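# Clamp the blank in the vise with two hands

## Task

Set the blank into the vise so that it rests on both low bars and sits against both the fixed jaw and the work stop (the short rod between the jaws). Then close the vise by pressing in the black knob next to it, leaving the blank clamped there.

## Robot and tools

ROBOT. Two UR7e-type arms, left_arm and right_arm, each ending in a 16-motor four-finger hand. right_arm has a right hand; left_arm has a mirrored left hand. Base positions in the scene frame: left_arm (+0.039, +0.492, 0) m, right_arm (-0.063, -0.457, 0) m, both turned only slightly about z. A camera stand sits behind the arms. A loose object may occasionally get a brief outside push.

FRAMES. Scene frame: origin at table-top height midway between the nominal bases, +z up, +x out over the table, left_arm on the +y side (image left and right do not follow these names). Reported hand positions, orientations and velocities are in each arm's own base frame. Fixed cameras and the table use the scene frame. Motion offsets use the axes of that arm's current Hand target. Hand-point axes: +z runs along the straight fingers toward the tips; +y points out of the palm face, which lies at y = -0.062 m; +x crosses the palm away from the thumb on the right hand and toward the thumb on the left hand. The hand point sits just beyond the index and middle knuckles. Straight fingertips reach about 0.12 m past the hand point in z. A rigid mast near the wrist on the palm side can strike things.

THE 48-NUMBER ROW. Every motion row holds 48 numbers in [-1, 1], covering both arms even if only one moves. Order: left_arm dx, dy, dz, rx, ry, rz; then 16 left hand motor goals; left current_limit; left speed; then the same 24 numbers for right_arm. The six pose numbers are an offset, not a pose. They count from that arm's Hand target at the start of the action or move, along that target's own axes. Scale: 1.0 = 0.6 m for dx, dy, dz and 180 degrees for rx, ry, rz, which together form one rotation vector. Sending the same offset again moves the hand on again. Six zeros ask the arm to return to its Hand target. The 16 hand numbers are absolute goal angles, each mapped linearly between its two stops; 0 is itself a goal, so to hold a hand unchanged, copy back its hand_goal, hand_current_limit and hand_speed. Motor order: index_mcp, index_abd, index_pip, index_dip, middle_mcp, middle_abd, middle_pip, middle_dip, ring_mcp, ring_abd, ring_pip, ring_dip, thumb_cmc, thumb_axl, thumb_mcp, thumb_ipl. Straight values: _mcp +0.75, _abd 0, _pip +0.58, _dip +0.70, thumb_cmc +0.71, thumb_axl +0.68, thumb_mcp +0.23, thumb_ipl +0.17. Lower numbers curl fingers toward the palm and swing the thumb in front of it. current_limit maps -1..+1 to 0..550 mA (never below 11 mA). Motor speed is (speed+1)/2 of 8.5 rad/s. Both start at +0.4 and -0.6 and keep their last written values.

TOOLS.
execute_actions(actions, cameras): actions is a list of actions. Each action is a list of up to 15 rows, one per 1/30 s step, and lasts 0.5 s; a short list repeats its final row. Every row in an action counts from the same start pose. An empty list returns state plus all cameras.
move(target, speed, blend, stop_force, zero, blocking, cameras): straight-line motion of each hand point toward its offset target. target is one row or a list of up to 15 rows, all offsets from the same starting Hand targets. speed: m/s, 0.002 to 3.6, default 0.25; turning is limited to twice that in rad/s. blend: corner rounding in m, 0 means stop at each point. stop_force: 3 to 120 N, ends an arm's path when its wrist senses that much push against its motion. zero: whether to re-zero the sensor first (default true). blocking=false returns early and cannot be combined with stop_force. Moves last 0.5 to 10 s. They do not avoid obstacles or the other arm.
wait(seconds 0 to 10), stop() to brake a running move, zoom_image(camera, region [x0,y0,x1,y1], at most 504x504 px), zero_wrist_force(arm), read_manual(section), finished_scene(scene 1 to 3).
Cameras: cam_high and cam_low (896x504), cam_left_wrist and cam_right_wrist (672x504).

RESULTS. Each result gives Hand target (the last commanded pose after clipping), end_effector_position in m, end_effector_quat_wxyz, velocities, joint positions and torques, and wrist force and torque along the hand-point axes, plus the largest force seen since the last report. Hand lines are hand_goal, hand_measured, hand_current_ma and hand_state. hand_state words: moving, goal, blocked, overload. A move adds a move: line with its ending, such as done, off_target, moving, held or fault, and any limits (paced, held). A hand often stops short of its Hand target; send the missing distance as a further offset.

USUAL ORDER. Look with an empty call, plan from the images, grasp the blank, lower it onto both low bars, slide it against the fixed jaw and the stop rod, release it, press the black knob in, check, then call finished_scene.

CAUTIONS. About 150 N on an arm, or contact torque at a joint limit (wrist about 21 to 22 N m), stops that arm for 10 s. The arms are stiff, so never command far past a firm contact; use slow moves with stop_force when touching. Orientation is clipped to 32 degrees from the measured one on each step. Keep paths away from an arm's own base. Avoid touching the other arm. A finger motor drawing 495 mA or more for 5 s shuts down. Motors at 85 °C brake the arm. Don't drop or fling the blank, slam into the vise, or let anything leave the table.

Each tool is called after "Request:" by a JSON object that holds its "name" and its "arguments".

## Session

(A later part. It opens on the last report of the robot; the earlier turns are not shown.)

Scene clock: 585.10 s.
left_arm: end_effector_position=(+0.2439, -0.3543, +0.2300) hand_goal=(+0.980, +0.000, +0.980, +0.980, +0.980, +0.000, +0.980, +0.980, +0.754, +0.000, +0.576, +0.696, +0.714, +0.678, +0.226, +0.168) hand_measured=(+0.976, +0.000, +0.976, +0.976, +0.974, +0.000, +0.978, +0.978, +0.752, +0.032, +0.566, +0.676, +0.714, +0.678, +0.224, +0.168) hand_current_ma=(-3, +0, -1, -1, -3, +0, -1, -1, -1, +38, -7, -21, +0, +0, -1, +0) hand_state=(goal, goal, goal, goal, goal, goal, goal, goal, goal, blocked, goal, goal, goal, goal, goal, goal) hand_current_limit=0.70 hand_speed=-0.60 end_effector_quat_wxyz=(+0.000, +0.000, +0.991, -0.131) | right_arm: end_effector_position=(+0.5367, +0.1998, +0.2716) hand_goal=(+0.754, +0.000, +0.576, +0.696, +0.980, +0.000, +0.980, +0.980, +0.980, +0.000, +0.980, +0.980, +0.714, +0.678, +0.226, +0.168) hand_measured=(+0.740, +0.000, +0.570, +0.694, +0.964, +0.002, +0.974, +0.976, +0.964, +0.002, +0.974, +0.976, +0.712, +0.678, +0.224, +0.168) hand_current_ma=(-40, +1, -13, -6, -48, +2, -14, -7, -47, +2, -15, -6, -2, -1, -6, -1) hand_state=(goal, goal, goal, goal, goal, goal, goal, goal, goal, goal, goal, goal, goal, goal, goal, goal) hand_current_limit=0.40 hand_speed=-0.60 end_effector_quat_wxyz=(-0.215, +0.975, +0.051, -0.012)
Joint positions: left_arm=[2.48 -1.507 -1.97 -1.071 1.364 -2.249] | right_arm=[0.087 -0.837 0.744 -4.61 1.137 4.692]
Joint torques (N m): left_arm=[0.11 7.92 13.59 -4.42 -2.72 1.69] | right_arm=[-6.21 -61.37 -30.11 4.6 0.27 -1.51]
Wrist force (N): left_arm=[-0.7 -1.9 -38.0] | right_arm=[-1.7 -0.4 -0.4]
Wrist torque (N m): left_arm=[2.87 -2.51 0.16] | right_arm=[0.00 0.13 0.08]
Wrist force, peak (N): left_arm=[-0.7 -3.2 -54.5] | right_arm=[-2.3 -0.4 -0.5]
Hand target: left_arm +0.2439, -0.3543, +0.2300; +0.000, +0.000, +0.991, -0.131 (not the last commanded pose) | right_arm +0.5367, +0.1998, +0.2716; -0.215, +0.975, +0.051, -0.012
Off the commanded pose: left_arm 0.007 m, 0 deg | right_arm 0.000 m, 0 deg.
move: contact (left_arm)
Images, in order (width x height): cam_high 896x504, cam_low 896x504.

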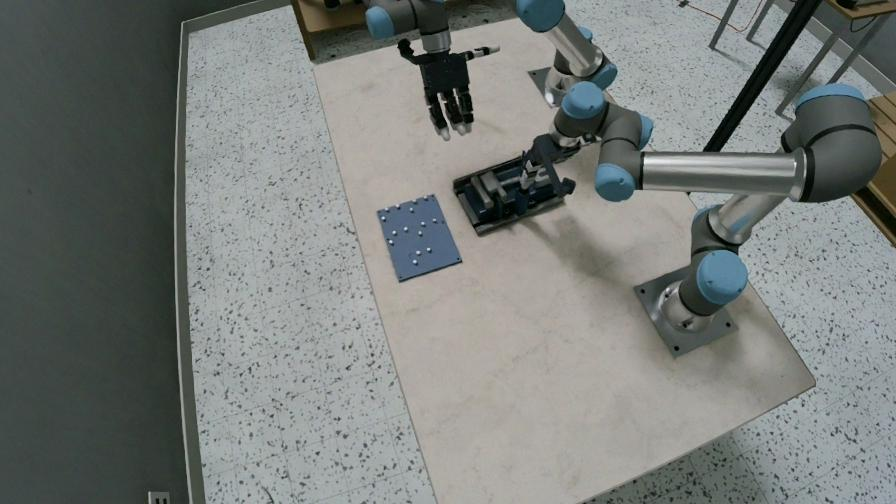

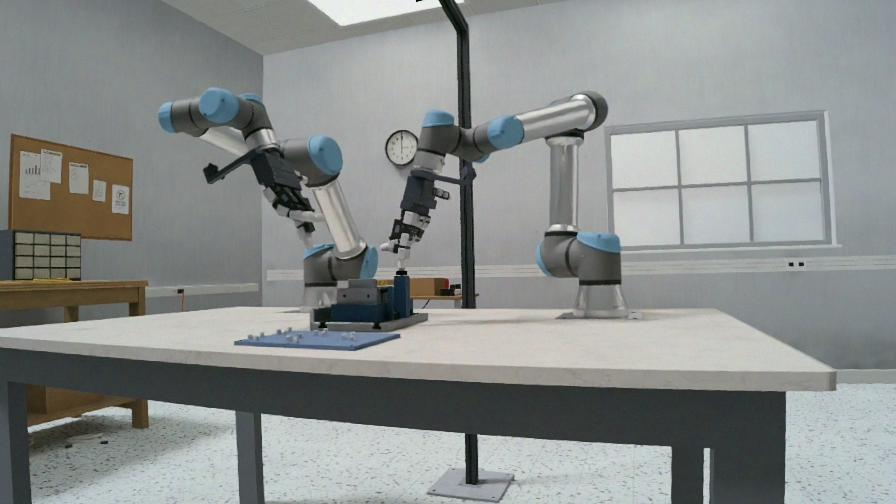

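Request:
{"name": "wait", "arguments": {"seconds": 1, "cameras": ["cam_high","cam_low","cam_right_wrist"]}}

Request:
{"name": "zoom_image", "arguments": {"camera": "cam_right_wrist", "region": [230, 60, 380, 210]}}

Request:
{"name": "zoom_image", "arguments": {"camera": "cam_high", "region": [440, 140, 540, 240]}}

Scene clock: 590.93 s.
left_arm: end_effector_position=(+0.2439, -0.3543, +0.2300) hand_goal=(+0.980, +0.000, +0.980, +0.980, +0.980, +0.000, +0.980, +0.980, +0.754, +0.000, +0.576, +0.696, +0.714, +0.678, +0.226, +0.168) hand_measured=(+0.976, +0.000, +0.976, +0.976, +0.974, +0.000, +0.978, +0.978, +0.752, +0.032, +0.566, +0.676, +0.714, +0.678, +0.224, +0.168) hand_current_ma=(-3, +0, -1, -1, -3, +0, -1, -1, -1, +38, -7, -21, +0, +0, -1, +0) hand_state=(goal, goal, goal, goal, goal, goal, goal, goal, goal, blocked, goal, goal, goal, goal, goal, goal) hand_current_limit=0.70 hand_speed=-0.60 end_effector_quat_wxyz=(+0.000, +0.000, +0.991, -0.131) | right_arm: end_effector_position=(+0.5367, +0.1998, +0.2716) hand_goal=(+0.754, +0.000, +0.576, +0.696, +0.980, +0.000, +0.980, +0.980, +0.980, +0.000, +0.980, +0.980, +0.714, +0.678, +0.226, +0.168) hand_measured=(+0.740, +0.000, +0.570, +0.694, +0.964, +0.002, +0.974, +0.976, +0.964, +0.002, +0.974, +0.976, +0.712, +0.678, +0.224, +0.168) hand_current_ma=(-40, +1, -13, -6, -48, +2, -14, -7, -47, +2, -15, -6, -2, -1, -6, -1) hand_state=(goal, goal, goal, goal, goal, goal, goal, goal, goal, goal, goal, goal, goal, goal, goal, goal) hand_current_limit=0.40 hand_speed=-0.60 end_effector_quat_wxyz=(-0.215, +0.975, +0.051, -0.012)
Joint positions: left_arm=[2.48 -1.507 -1.97 -1.071 1.364 -2.249] | right_arm=[0.087 -0.837 0.744 -4.61 1.137 4.692]
Joint torques (N m): left_arm=[-15.53 7.58 13.22 -2.99 -2.62 1.69] | right_arm=[-5.46 -61.98 -29.22 4.31 0.14 -1.47]
Wrist force (N): left_arm=[-0.6 -2.2 -37.9] | right_arm=[-2.1 -0.2 -0.4]
Wrist torque (N m): left_arm=[2.82 -2.54 0.17] | right_arm=[0.03 0.18 0.06]
Wrist force, peak (N): left_arm=[-0.5 -1.8 -38.3] | right_arm=[-2.2 -0.4 -0.7]
Hand target: left_arm +0.2439, -0.3543, +0.2300; +0.000, +0.000, +0.991, -0.131 (not the last commanded pose) | right_arm +0.5367, +0.1998, +0.2716; -0.215, +0.975, +0.051, -0.012
Off the commanded pose: left_arm 0.007 m, 0 deg | right_arm 0.000 m, 0 deg.
wait: 1.00 s; at rest from the start
Images, in order (width x height): cam_high 896x504, cam_low 896x504, cam_right_wrist 672x504.

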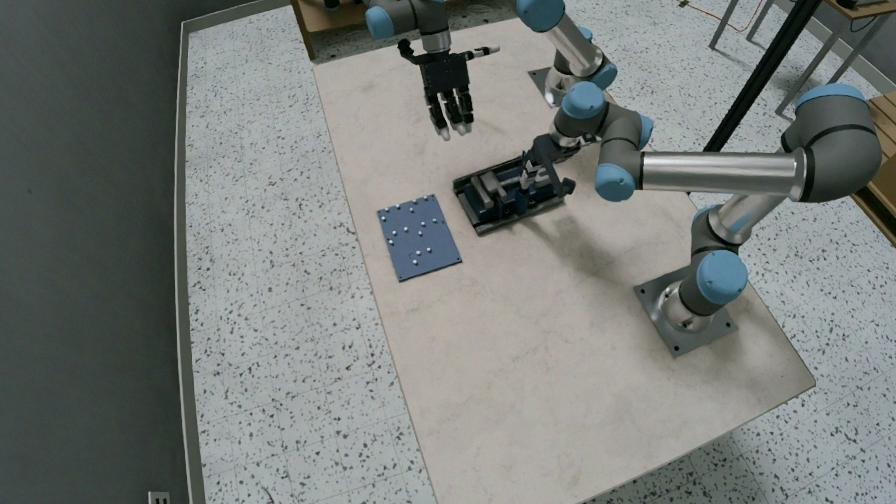

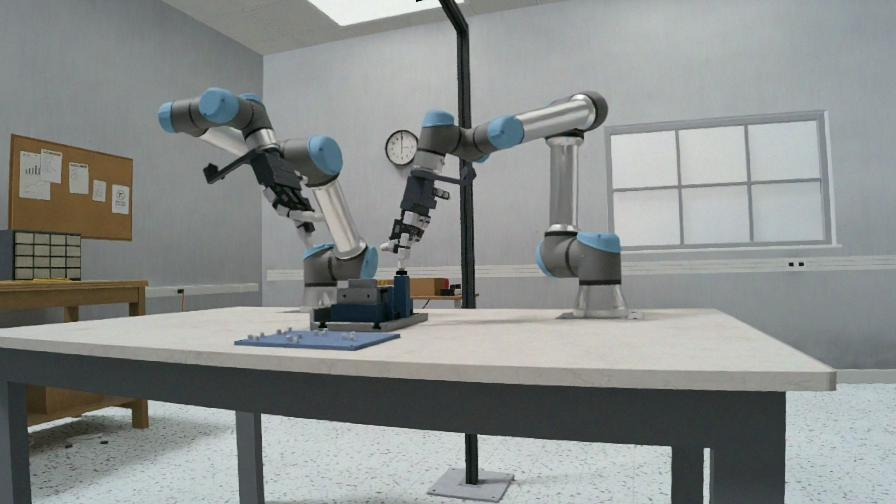

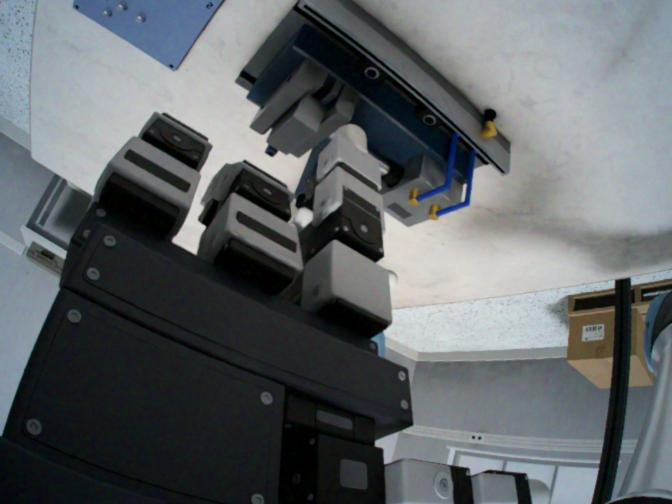

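Scaled by 3.360 from the camera's 672x504 image, which has a finer 960x720 frame.

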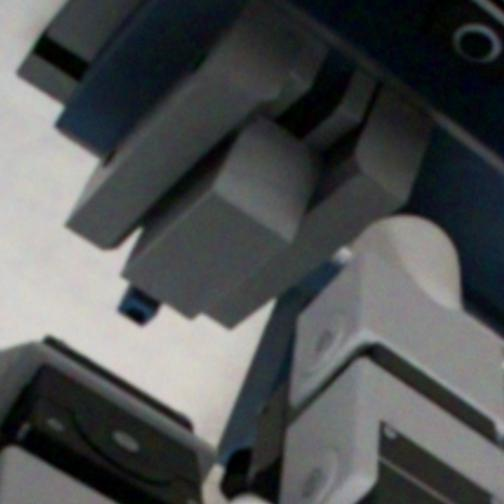

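Scaled by 5.040.

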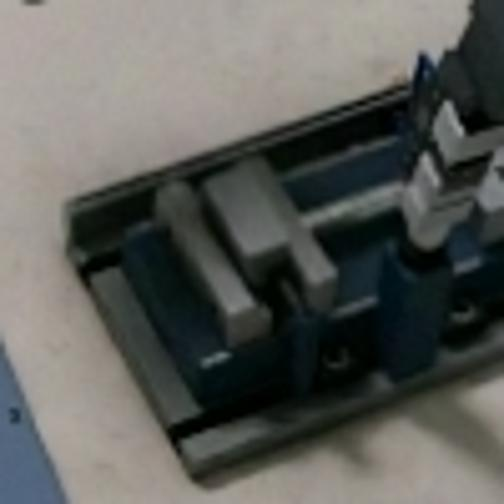

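Request:
{"name": "move", "arguments": {"target": [0,0.0043,0.0161,0,0,0,0.98,0,0.98,0.98,0.98,0,0.98,0.98,0.754,0,0.576,0.696,0.714,0.678,0.226,0.168,0.7,-0.6,0,0,0,0,0,0,0.754,0,0.576,0.696,0.98,0,0.98,0.98,0.98,0,0.98,0.98,0.714,0.678,0.226,0.168,0.4,-0.6], "speed": 0.015, "stop_force": 70, "zero": false, "cameras": ["cam_high","cam_low","cam_right_wrist"]}}

Request:
{"name": "zoom_image", "arguments": {"camera": "cam_right_wrist", "region": [230, 60, 380, 210]}}

Request:
{"name": "zoom_image", "arguments": {"camera": "cam_low", "region": [320, 220, 440, 340]}}

Scene clock: 598.13 s.
left_arm: end_effector_position=(+0.2441, -0.3545, +0.2281) hand_goal=(+0.980, +0.000, +0.980, +0.980, +0.980, +0.000, +0.980, +0.980, +0.754, +0.000, +0.576, +0.696, +0.714, +0.678, +0.226, +0.168) hand_measured=(+0.976, +0.000, +0.976, +0.976, +0.974, +0.000, +0.978, +0.978, +0.762, +0.042, +0.556, +0.658, +0.714, +0.678, +0.224, +0.168) hand_current_ma=(-3, +0, -1, -1, -3, +0, -1, -1, +6, +54, -22, -57, +0, +0, -1, +0) hand_state=(goal, goal, goal, goal, goal, goal, goal, goal, goal, blocked, blocked, blocked, goal, goal, goal, goal) hand_current_limit=0.70 hand_speed=-0.60 end_effector_quat_wxyz=(+0.001, +0.000, +0.991, -0.132) | right_arm: end_effector_position=(+0.5367, +0.1998, +0.2716) hand_goal=(+0.754, +0.000, +0.576, +0.696, +0.980, +0.000, +0.980, +0.980, +0.980, +0.000, +0.980, +0.980, +0.714, +0.678, +0.226, +0.168) hand_measured=(+0.740, +0.000, +0.570, +0.694, +0.964, +0.002, +0.974, +0.976, +0.964, +0.002, +0.974, +0.976, +0.712, +0.678, +0.224, +0.168) hand_current_ma=(-40, +1, -13, -6, -48, +2, -14, -7, -47, +2, -15, -6, -2, -1, -6, -1) hand_state=(goal, goal, goal, goal, goal, goal, goal, goal, goal, goal, goal, goal, goal, goal, goal, goal) hand_current_limit=0.40 hand_speed=-0.60 end_effector_quat_wxyz=(-0.215, +0.975, +0.051, -0.012)
Joint positions: left_arm=[2.48 -1.509 -1.974 -1.064 1.364 -2.249] | right_arm=[0.087 -0.837 0.744 -4.61 1.137 4.692]
Joint torques (N m): left_arm=[-14.89 -5.69 -0.06 -9.6 -2.75 1.52] | right_arm=[-5.29 -62.65 -29.51 4.37 0.15 -1.32]
Wrist force (N): left_arm=[-1.3 -4.4 -66.5] | right_arm=[-2.0 -0.2 -0.7]
Wrist torque (N m): left_arm=[5.08 -4.39 0.25] | right_arm=[0.05 0.17 0.06]
Wrist force, peak (N): left_arm=[-1.4 -4.5 -79.3] | right_arm=[-2.4 -0.5 -0.8]
Hand target: left_arm +0.2440, -0.3544, +0.2281; +0.000, +0.000, +0.991, -0.131 (not the last commanded pose) | right_arm +0.5367, +0.1998, +0.2716; -0.215, +0.975, +0.051, -0.012
Off the commanded pose: left_arm 0.008 m, 0 deg | right_arm 0.000 m, 0 deg.
move: contact (left_arm)
Images, in order (width x height): cam_high 896x504, cam_low 896x504, cam_right_wrist 672x504.

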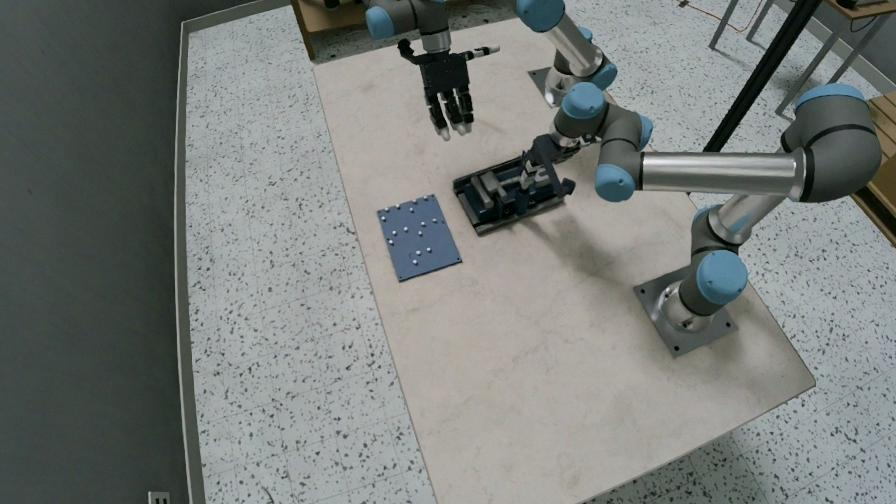

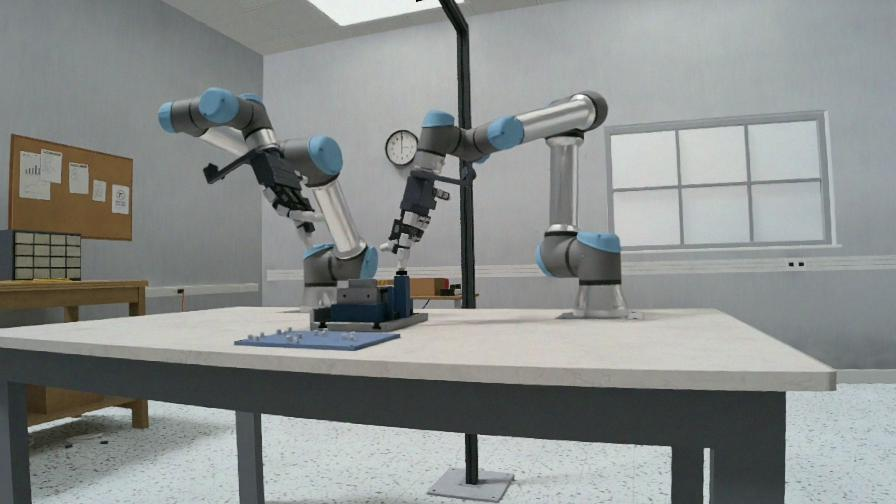

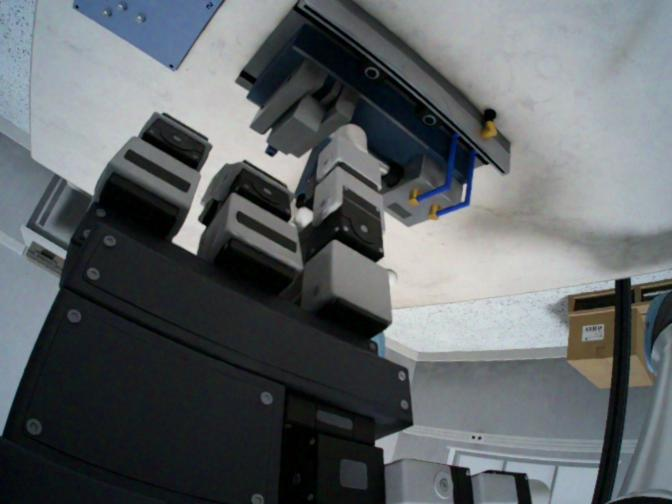

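Scaled by 3.360 from the camera's 672x504 image, which has a finer 960x720 frame.

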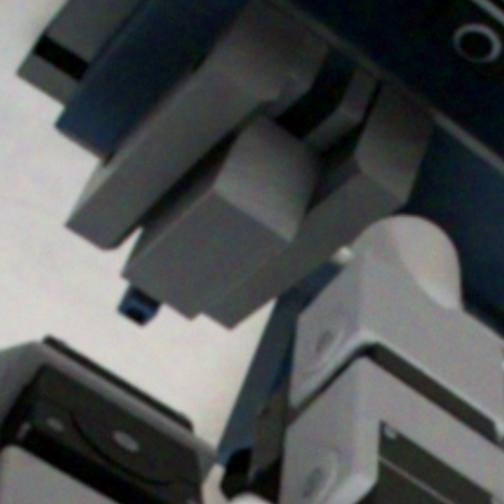

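Scaled by 4.200.

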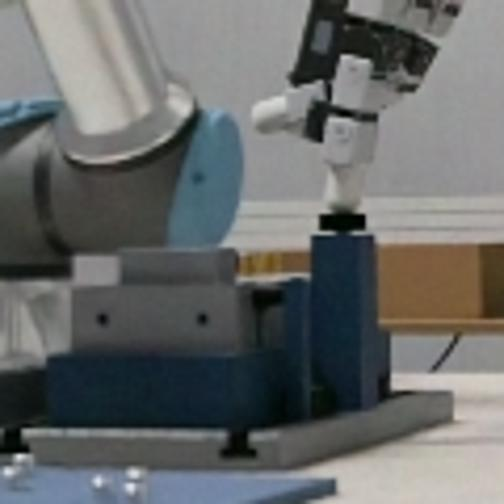

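Request:
{"name": "move", "arguments": {"target": [0,-0.013,-0.0483,0,0,0,0.98,0,0.98,0.98,0.98,0,0.98,0.98,0.754,0,0.576,0.696,0.714,0.678,0.226,0.168,0.7,-0.6,0,0,0,0,0,0,0.754,0,0.576,0.696,0.98,0,0.98,0.98,0.98,0,0.98,0.98,0.714,0.678,0.226,0.168,0.4,-0.6], "speed": 0.1, "cameras": ["cam_high","cam_low","cam_right_wrist","cam_left_wrist"]}}

Request:
{"name": "zoom_image", "arguments": {"camera": "cam_right_wrist", "region": [230, 60, 380, 210]}}

Request:
{"name": "zoom_image", "arguments": {"camera": "cam_left_wrist", "region": [400, 0, 620, 160]}}

Request:
{"name": "zoom_image", "arguments": {"camera": "cam_low", "region": [320, 220, 440, 340]}}

Scene clock: 608.73 s.
left_arm: end_effector_position=(+0.2439, -0.3544, +0.2580) hand_goal=(+0.980, +0.000, +0.980, +0.980, +0.980, +0.000, +0.980, +0.980, +0.754, +0.000, +0.576, +0.696, +0.714, +0.678, +0.226, +0.168) hand_measured=(+0.974, +0.000, +0.976, +0.976, +0.974, +0.000, +0.978, +0.978, +0.752, +0.000, +0.572, +0.694, +0.714, +0.678, +0.224, +0.168) hand_current_ma=(-4, +0, -1, -1, -4, +0, -1, -1, +0, +0, -2, -1, +0, +0, -1, +0) hand_state=(goal, goal, goal, goal, goal, goal, goal, goal, goal, goal, goal, goal, goal, goal, goal, goal) hand_current_limit=0.70 hand_speed=-0.60 end_effector_quat_wxyz=(+0.000, +0.000, +0.991, -0.131) | right_arm: end_effector_position=(+0.5367, +0.1998, +0.2716) hand_goal=(+0.754, +0.000, +0.576, +0.696, +0.980, +0.000, +0.980, +0.980, +0.980, +0.000, +0.980, +0.980, +0.714, +0.678, +0.226, +0.168) hand_measured=(+0.740, +0.000, +0.570, +0.694, +0.964, +0.002, +0.974, +0.976, +0.964, +0.002, +0.974, +0.976, +0.712, +0.678, +0.224, +0.168) hand_current_ma=(-40, +1, -13, -6, -48, +2, -14, -7, -47, +2, -15, -6, -2, -1, -6, -1) hand_state=(goal, goal, goal, goal, goal, goal, goal, goal, goal, goal, goal, goal, goal, goal, goal, goal) hand_current_limit=0.40 hand_speed=-0.60 end_effector_quat_wxyz=(-0.215, +0.975, +0.051, -0.012)
Joint positions: left_arm=[2.48 -1.487 -1.914 -1.147 1.364 -2.249] | right_arm=[0.087 -0.837 0.744 -4.61 1.137 4.692]
Joint torques (N m): left_arm=[2.78 28.91 30.5 1.27 -0.68 0.3] | right_arm=[-4.85 -62.04 -28.53 4.36 0.2 -1.38]
Wrist force (N): left_arm=[0.0 0.2 0.8] | right_arm=[-1.8 -0.2 -0.9]
Wrist torque (N m): left_arm=[-0.10 0.00 0.11] | right_arm=[0.09 0.15 0.08]
Wrist force, peak (N): left_arm=[-1.3 -4.1 -66.9] | right_arm=[-2.3 -0.5 -0.4]
Hand target: left_arm +0.2440, -0.3544, +0.2581; +0.000, +0.000, +0.991, -0.131 | right_arm +0.5367, +0.1998, +0.2716; -0.215, +0.975, +0.051, -0.012
Off the commanded pose: left_arm 0.000 m, 0 deg | right_arm 0.000 m, 0 deg.
move: done

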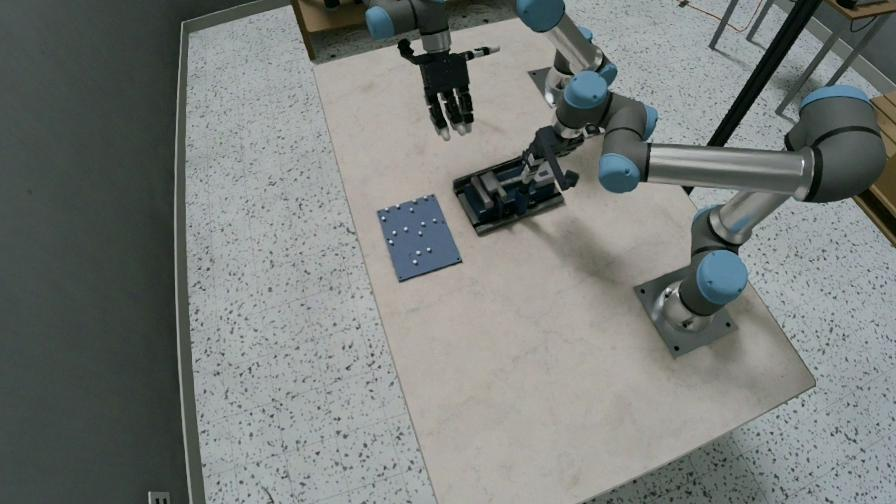

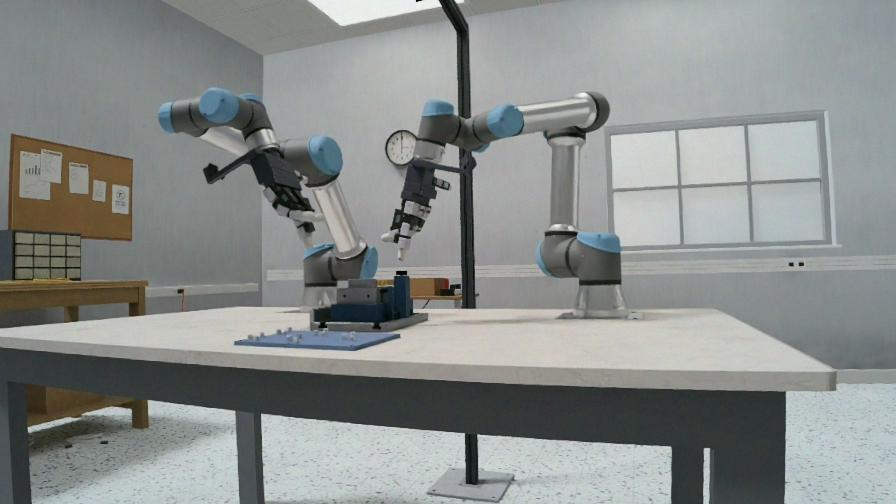

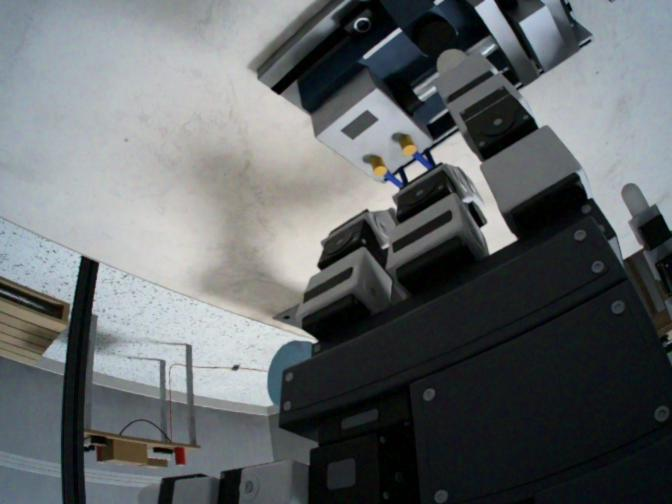

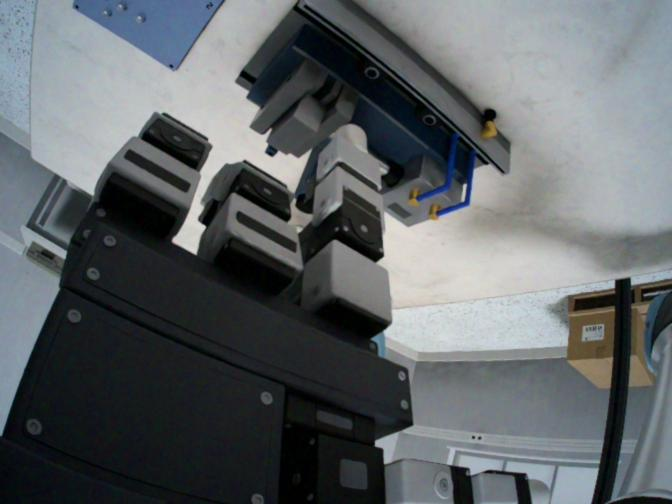

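Scaled by 3.360 from the camera's 672x504 image, which has a finer 960x720 frame.

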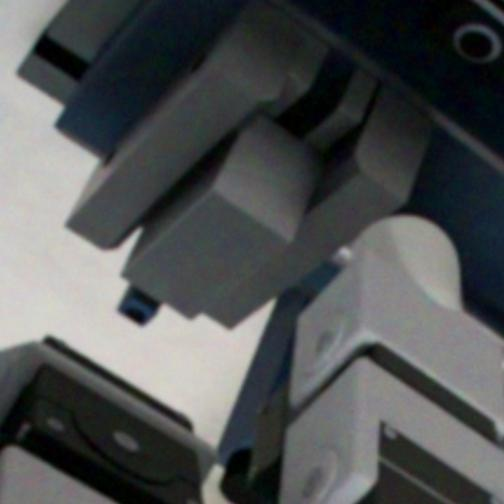

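Scaled by 2.291 from the camera's 672x504 image, which has a finer 960x720 frame.

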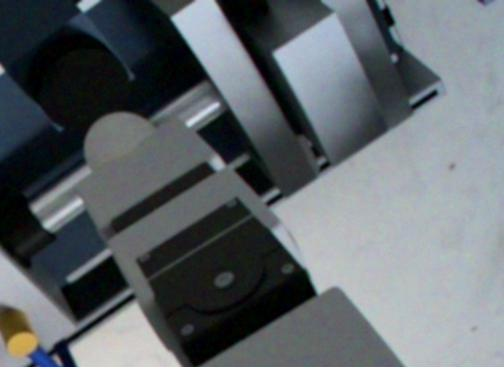

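Scaled by 4.200.

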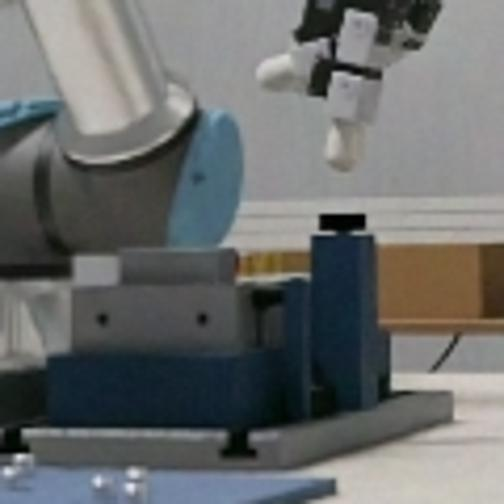

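Request:
{"name": "move", "arguments": {"target": [0,0.139,-0.124,0,0,0,0.98,0,0.98,0.98,0.98,0,0.98,0.98,0.754,0,0.576,0.696,0.714,0.678,0.226,0.168,0.7,-0.6,-0.0793,-0.0835,0.1085,0,0.0411,0.0887,0.754,0,0.576,0.696,0.98,0,0.98,0.98,0.98,0,0.98,0.98,0.714,0.678,0.226,0.168,0.4,-0.6], "speed": 0.2, "cameras": ["cam_high","cam_right_wrist"]}}

Request:
{"name": "zoom_image", "arguments": {"camera": "cam_right_wrist", "region": [200, 0, 400, 200]}}

Request:
{"name": "zoom_image", "arguments": {"camera": "cam_high", "region": [440, 140, 570, 240]}}

Scene clock: 636.60 s.
left_arm: end_effector_position=(+0.2440, -0.2545, +0.3081) hand_goal=(+0.980, +0.000, +0.980, +0.980, +0.980, +0.000, +0.980, +0.980, +0.754, +0.000, +0.576, +0.696, +0.714, +0.678, +0.226, +0.168) hand_measured=(+0.974, +0.000, +0.976, +0.976, +0.974, +0.000, +0.978, +0.978, +0.752, +0.000, +0.572, +0.694, +0.714, +0.678, +0.224, +0.168) hand_current_ma=(-4, +0, -1, -1, -4, +0, -1, -1, -1, +0, -2, -1, +0, +0, -1, +0) hand_state=(goal, goal, goal, goal, goal, goal, goal, goal, goal, goal, goal, goal, goal, goal, goal, goal) hand_current_limit=0.70 hand_speed=-0.60 end_effector_quat_wxyz=(+0.000, +0.000, +0.991, -0.131) | right_arm: end_effector_position=(+0.4818, +0.2671, +0.2337) hand_goal=(+0.754, +0.000, +0.576, +0.696, +0.980, +0.000, +0.980, +0.980, +0.980, +0.000, +0.980, +0.980, +0.714, +0.678, +0.226, +0.168) hand_measured=(+0.740, +0.000, +0.570, +0.694, +0.964, +0.002, +0.974, +0.976, +0.964, +0.002, +0.974, +0.976, +0.712, +0.678, +0.224, +0.168) hand_current_ma=(-38, +1, -13, -6, -48, +2, -14, -7, -47, +2, -15, -6, -3, -1, -6, -1) hand_state=(goal, goal, goal, goal, goal, goal, goal, goal, goal, goal, goal, goal, goal, goal, goal, goal) hand_current_limit=0.40 hand_speed=-0.60 end_effector_quat_wxyz=(-0.214, +0.972, -0.098, +0.021)
Joint positions: left_arm=[2.692 -1.26 -1.95 -1.385 1.334 -2.034] | right_arm=[0.211 -0.953 0.986 -4.928 1.175 5.162]
Joint torques (N m): left_arm=[11.45 20.08 31.71 1.08 -2.55 2.45] | right_arm=[10.3 -59.06 -7.41 -0.41 0.42 1.78]
Wrist force (N): left_arm=[0.0 0.3 0.6] | right_arm=[-1.8 0.0 -0.7]
Wrist torque (N m): left_arm=[-0.04 -0.01 -0.01] | right_arm=[0.11 0.23 -0.13]
Wrist force, peak (N): left_arm=[0.3 -0.6 1.4] | right_arm=[-2.2 -0.6 -0.6]
Hand target: left_arm +0.2440, -0.2545, +0.3082; +0.000, +0.000, +0.991, -0.131 | right_arm +0.4817, +0.2672, +0.2336; -0.214, +0.972, -0.098, +0.021
Off the commanded pose: left_arm 0.000 m, 0 deg | right_arm 0.000 m, 0 deg.
move: done
Images, in order (width x height): cam_high 896x504, cam_right_wrist 672x504.

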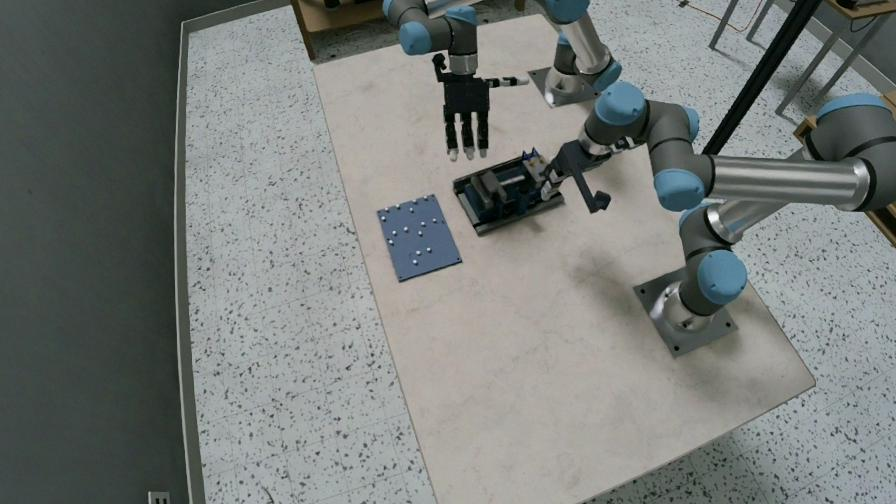

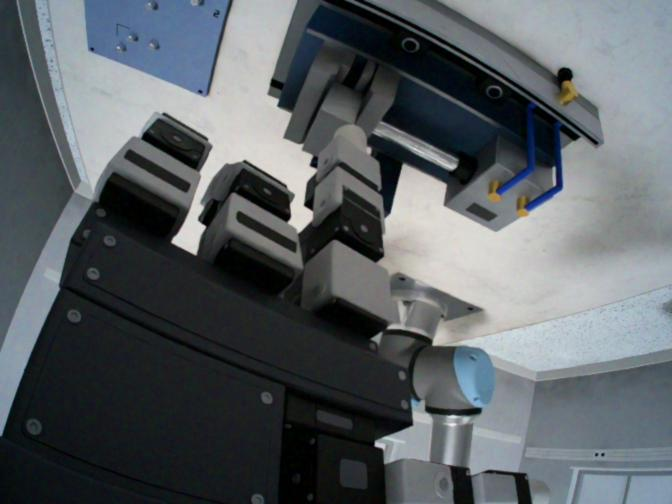

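Scaled by 2.520 from the camera's 672x504 image, which has a finer 960x720 frame.

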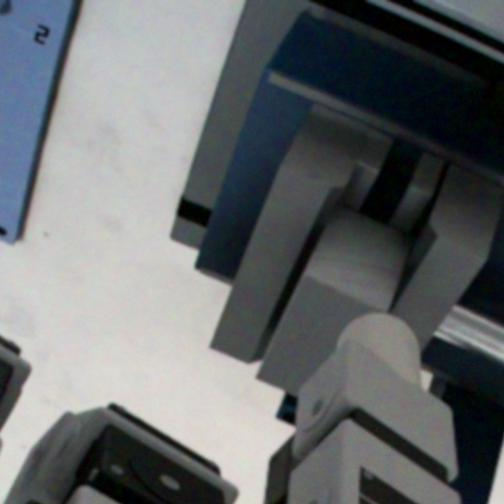

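Scaled by 3.877.

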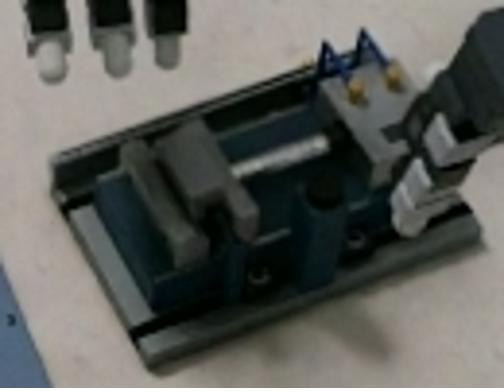

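Request:
{"name": "zoom_image", "arguments": {"camera": "cam_right_wrist", "region": [270, 20, 410, 160]}}

Request:
{"name": "zoom_image", "arguments": {"camera": "cam_high", "region": [465, 155, 525, 215]}}

Scaled by 3.600 from the camera's 672x504 image, which has a finer 960x720 frame.

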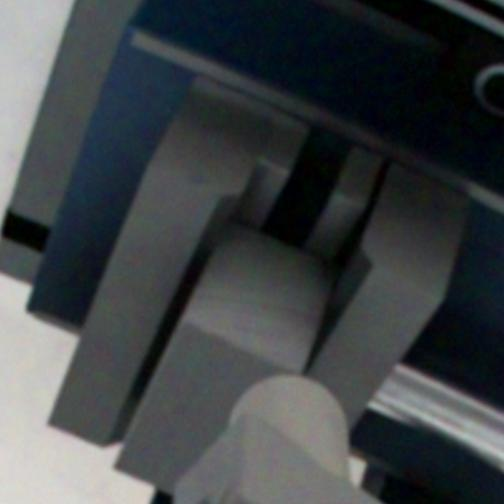

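Scaled by 8.400.

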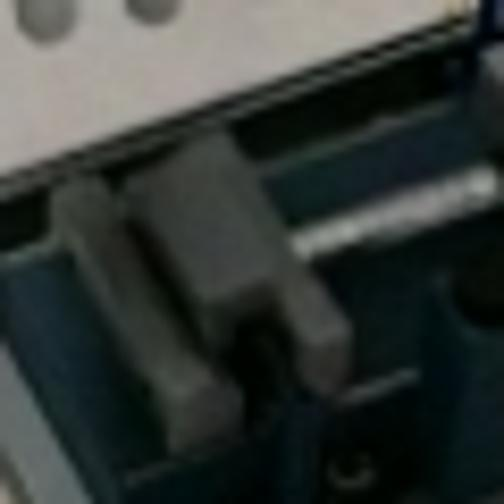

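Request:
{"name": "move", "arguments": {"target": [[0,-0.139,0.124,0,0,0,0.98,0,0.98,0.98,0.98,0,0.98,0.98,0.754,0,0.576,0.696,0.714,0.678,0.226,0.168,0.7,-0.6,0,0,0,0,0,0,0.754,0,0.576,0.696,0.98,0,0.98,0.98,0.98,0,0.98,0.98,0.714,0.678,0.226,0.168,0.4,-0.6],[0,-0.130,0.158,0,0,0,0.98,0,0.98,0.98,0.98,0,0.98,0.98,0.754,0,0.576,0.696,0.714,0.678,0.226,0.168,0.7,-0.6,0,0,0,0,0,0,0.754,0,0.576,0.696,0.98,0,0.98,0.98,0.98,0,0.98,0.98,0.714,0.678,0.226,0.168,0.4,-0.6]], "speed": [0.2,0.05]}}

Request:
{"name": "move", "arguments": {"target": [0,0.0039,0.0145,0,0,0,0.98,0,0.98,0.98,0.98,0,0.98,0.98,0.754,0,0.576,0.696,0.714,0.678,0.226,0.168,0.7,-0.6,0,0,0,0,0,0,0.754,0,0.576,0.696,0.98,0,0.98,0.98,0.98,0,0.98,0.98,0.714,0.678,0.226,0.168,0.4,-0.6], "speed": 0.02, "stop_force": 45, "cameras": ["cam_high","cam_low"]}}

Request:
{"name": "zoom_image", "arguments": {"camera": "cam_high", "region": [440, 140, 570, 240]}}

Request:
{"name": "zoom_image", "arguments": {"camera": "cam_low", "region": [320, 220, 440, 340]}}

Scene clock: 653.03 s.
left_arm: end_effector_position=(+0.2440, -0.3545, +0.2370) hand_goal=(+0.980, +0.000, +0.980, +0.980, +0.980, +0.000, +0.980, +0.980, +0.754, +0.000, +0.576, +0.696, +0.714, +0.678, +0.226, +0.168) hand_measured=(+0.974, +0.000, +0.976, +0.976, +0.974, +0.000, +0.978, +0.978, +0.752, +0.000, +0.572, +0.694, +0.714, +0.678, +0.224, +0.168) hand_current_ma=(-4, +0, -1, -1, -4, +0, -1, -1, -1, +0, -2, -1, +0, +0, -1, +0) hand_state=(goal, goal, goal, goal, goal, goal, goal, goal, goal, goal, goal, goal, goal, goal, goal, goal) hand_current_limit=0.70 hand_speed=-0.60 end_effector_quat_wxyz=(+0.000, +0.000, +0.991, -0.131) | right_arm: end_effector_position=(+0.4817, +0.2672, +0.2336) hand_goal=(+0.754, +0.000, +0.576, +0.696, +0.980, +0.000, +0.980, +0.980, +0.980, +0.000, +0.980, +0.980, +0.714, +0.678, +0.226, +0.168) hand_measured=(+0.740, +0.000, +0.570, +0.694, +0.964, +0.002, +0.974, +0.976, +0.964, +0.002, +0.974, +0.976, +0.712, +0.678, +0.224, +0.168) hand_current_ma=(-38, +1, -13, -6, -48, +2, -14, -7, -47, +2, -15, -6, -3, -1, -6, -1) hand_state=(goal, goal, goal, goal, goal, goal, goal, goal, goal, goal, goal, goal, goal, goal, goal, goal) hand_current_limit=0.40 hand_speed=-0.60 end_effector_quat_wxyz=(-0.214, +0.972, -0.098, +0.021)
Joint positions: left_arm=[2.48 -1.502 -1.956 -1.09 1.364 -2.249] | right_arm=[0.211 -0.953 0.986 -4.929 1.175 5.162]
Joint torques (N m): left_arm=[-12.56 12.35 10.76 4.89 1.6 -1.98] | right_arm=[9.85 -58.47 -5.95 -0.34 0.4 1.76]
Wrist force (N): left_arm=[0.1 0.1 0.6] | right_arm=[-2.2 -0.1 -0.6]
Wrist torque (N m): left_arm=[-0.09 -0.01 0.11] | right_arm=[0.08 0.28 -0.17]
Wrist force, peak (N): left_arm=[0.1 -0.7 1.5] | right_arm=[-2.2 -0.1 -1.0]
Hand target: left_arm +0.2440, -0.3545, +0.2370; +0.000, +0.000, +0.991, -0.131 | right_arm +0.4817, +0.2672, +0.2336; -0.214, +0.972, -0.098, +0.021
Off the commanded pose: left_arm 0.000 m, 0 deg | right_arm 0.000 m, 0 deg.
move: done

Scene clock: 654.63 s.
left_arm: end_effector_position=(+0.2441, -0.3546, +0.2295) hand_goal=(+0.980, +0.000, +0.980, +0.980, +0.980, +0.000, +0.980, +0.980, +0.754, +0.000, +0.576, +0.696, +0.714, +0.678, +0.226, +0.168) hand_measured=(+0.974, +0.000, +0.976, +0.976, +0.974, +0.000, +0.978, +0.978, +0.750, +0.034, +0.566, +0.676, +0.714, +0.678, +0.224, +0.168) hand_current_ma=(-4, +0, -1, -1, -4, +0, -1, -1, -2, +39, -8, -21, +0, +0, -1, +0) hand_state=(goal, goal, goal, goal, goal, goal, goal, goal, goal, blocked, goal, goal, goal, goal, goal, goal) hand_current_limit=0.70 hand_speed=-0.60 end_effector_quat_wxyz=(+0.001, +0.000, +0.991, -0.132) | right_arm: end_effector_position=(+0.4817, +0.2672, +0.2336) hand_goal=(+0.754, +0.000, +0.576, +0.696, +0.980, +0.000, +0.980, +0.980, +0.980, +0.000, +0.980, +0.980, +0.714, +0.678, +0.226, +0.168) hand_measured=(+0.740, +0.000, +0.570, +0.694, +0.964, +0.002, +0.974, +0.976, +0.964, +0.002, +0.974, +0.976, +0.712, +0.678, +0.224, +0.168) hand_current_ma=(-38, +1, -13, -6, -48, +2, -14, -7, -47, +2, -15, -6, -3, -1, -6, -1) hand_state=(goal, goal, goal, goal, goal, goal, goal, goal, goal, goal, goal, goal, goal, goal, goal, goal) hand_current_limit=0.40 hand_speed=-0.60 end_effector_quat_wxyz=(-0.214, +0.972, -0.098, +0.021)
Joint positions: left_arm=[2.48 -1.508 -1.971 -1.068 1.364 -2.249] | right_arm=[0.211 -0.953 0.986 -4.929 1.175 5.162]
Joint torques (N m): left_arm=[-11.93 4.88 9.46 -5.57 0.36 -1.66] | right_arm=[9.6 -58.74 -6.82 -0.32 0.59 1.77]
Wrist force (N): left_arm=[-0.8 -2.7 -46.0] | right_arm=[-1.8 -0.2 -1.0]
Wrist torque (N m): left_arm=[3.48 -3.03 0.19] | right_arm=[0.11 0.24 -0.13]
Wrist force, peak (N): left_arm=[-0.2 -2.9 -51.2] | right_arm=[-1.9 -0.6 -0.9]
Hand target: left_arm +0.2441, -0.3546, +0.2295; +0.001, +0.000, +0.991, -0.132 (not the last commanded pose) | right_arm +0.4817, +0.2672, +0.2336; -0.214, +0.972, -0.098, +0.021
Off the commanded pose: left_arm 0.001 m, 0 deg | right_arm 0.000 m, 0 deg.
move: contact (left_arm)
Images, in order (width x height): cam_high 896x504, cam_low 896x504.

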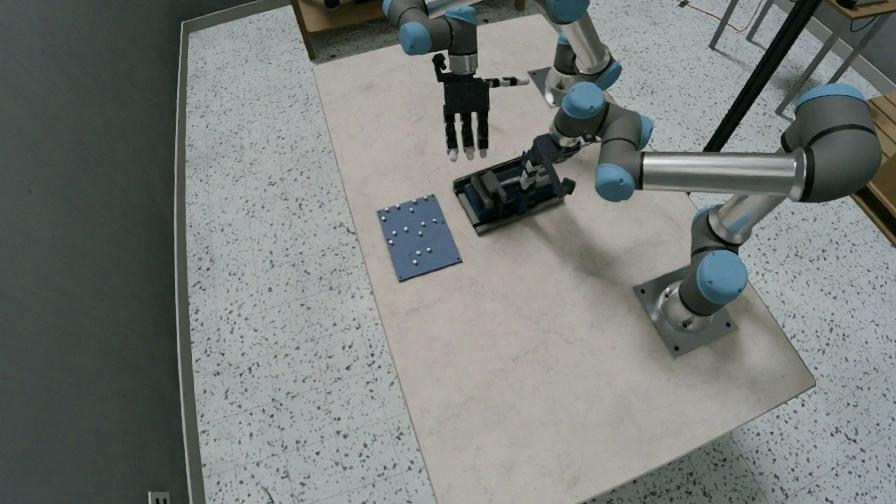

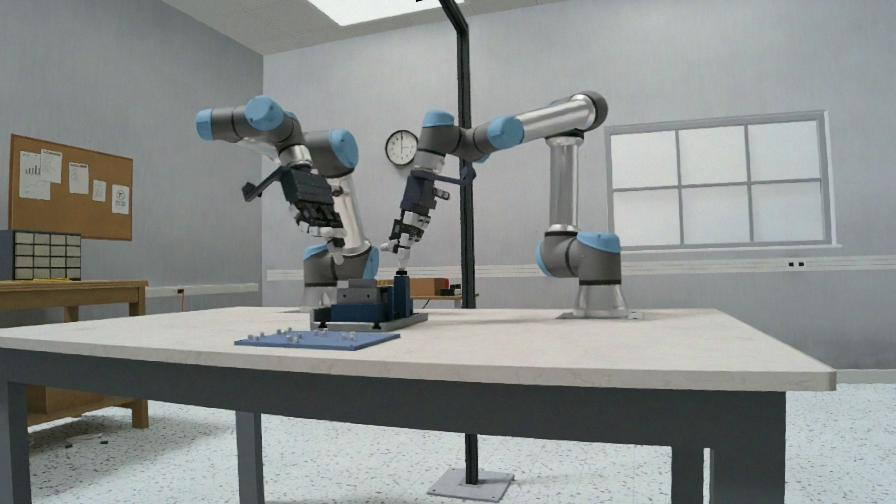

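Scaled by 3.877.

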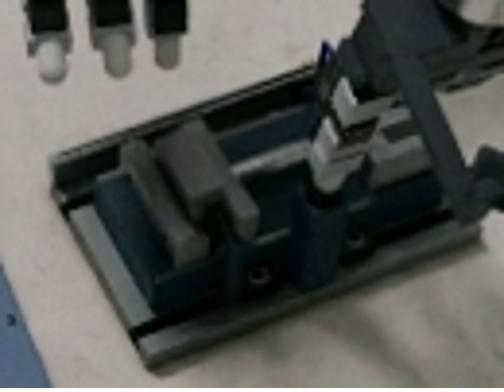

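Scaled by 4.200.

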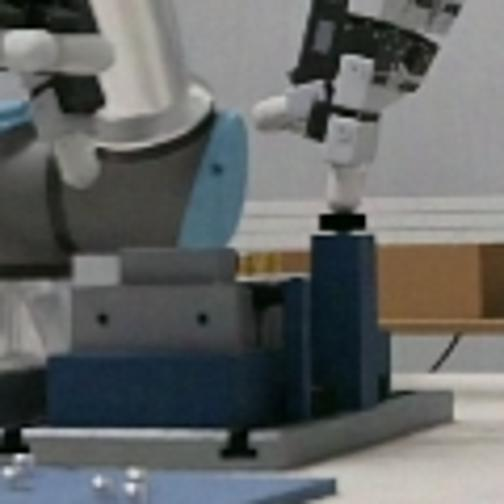

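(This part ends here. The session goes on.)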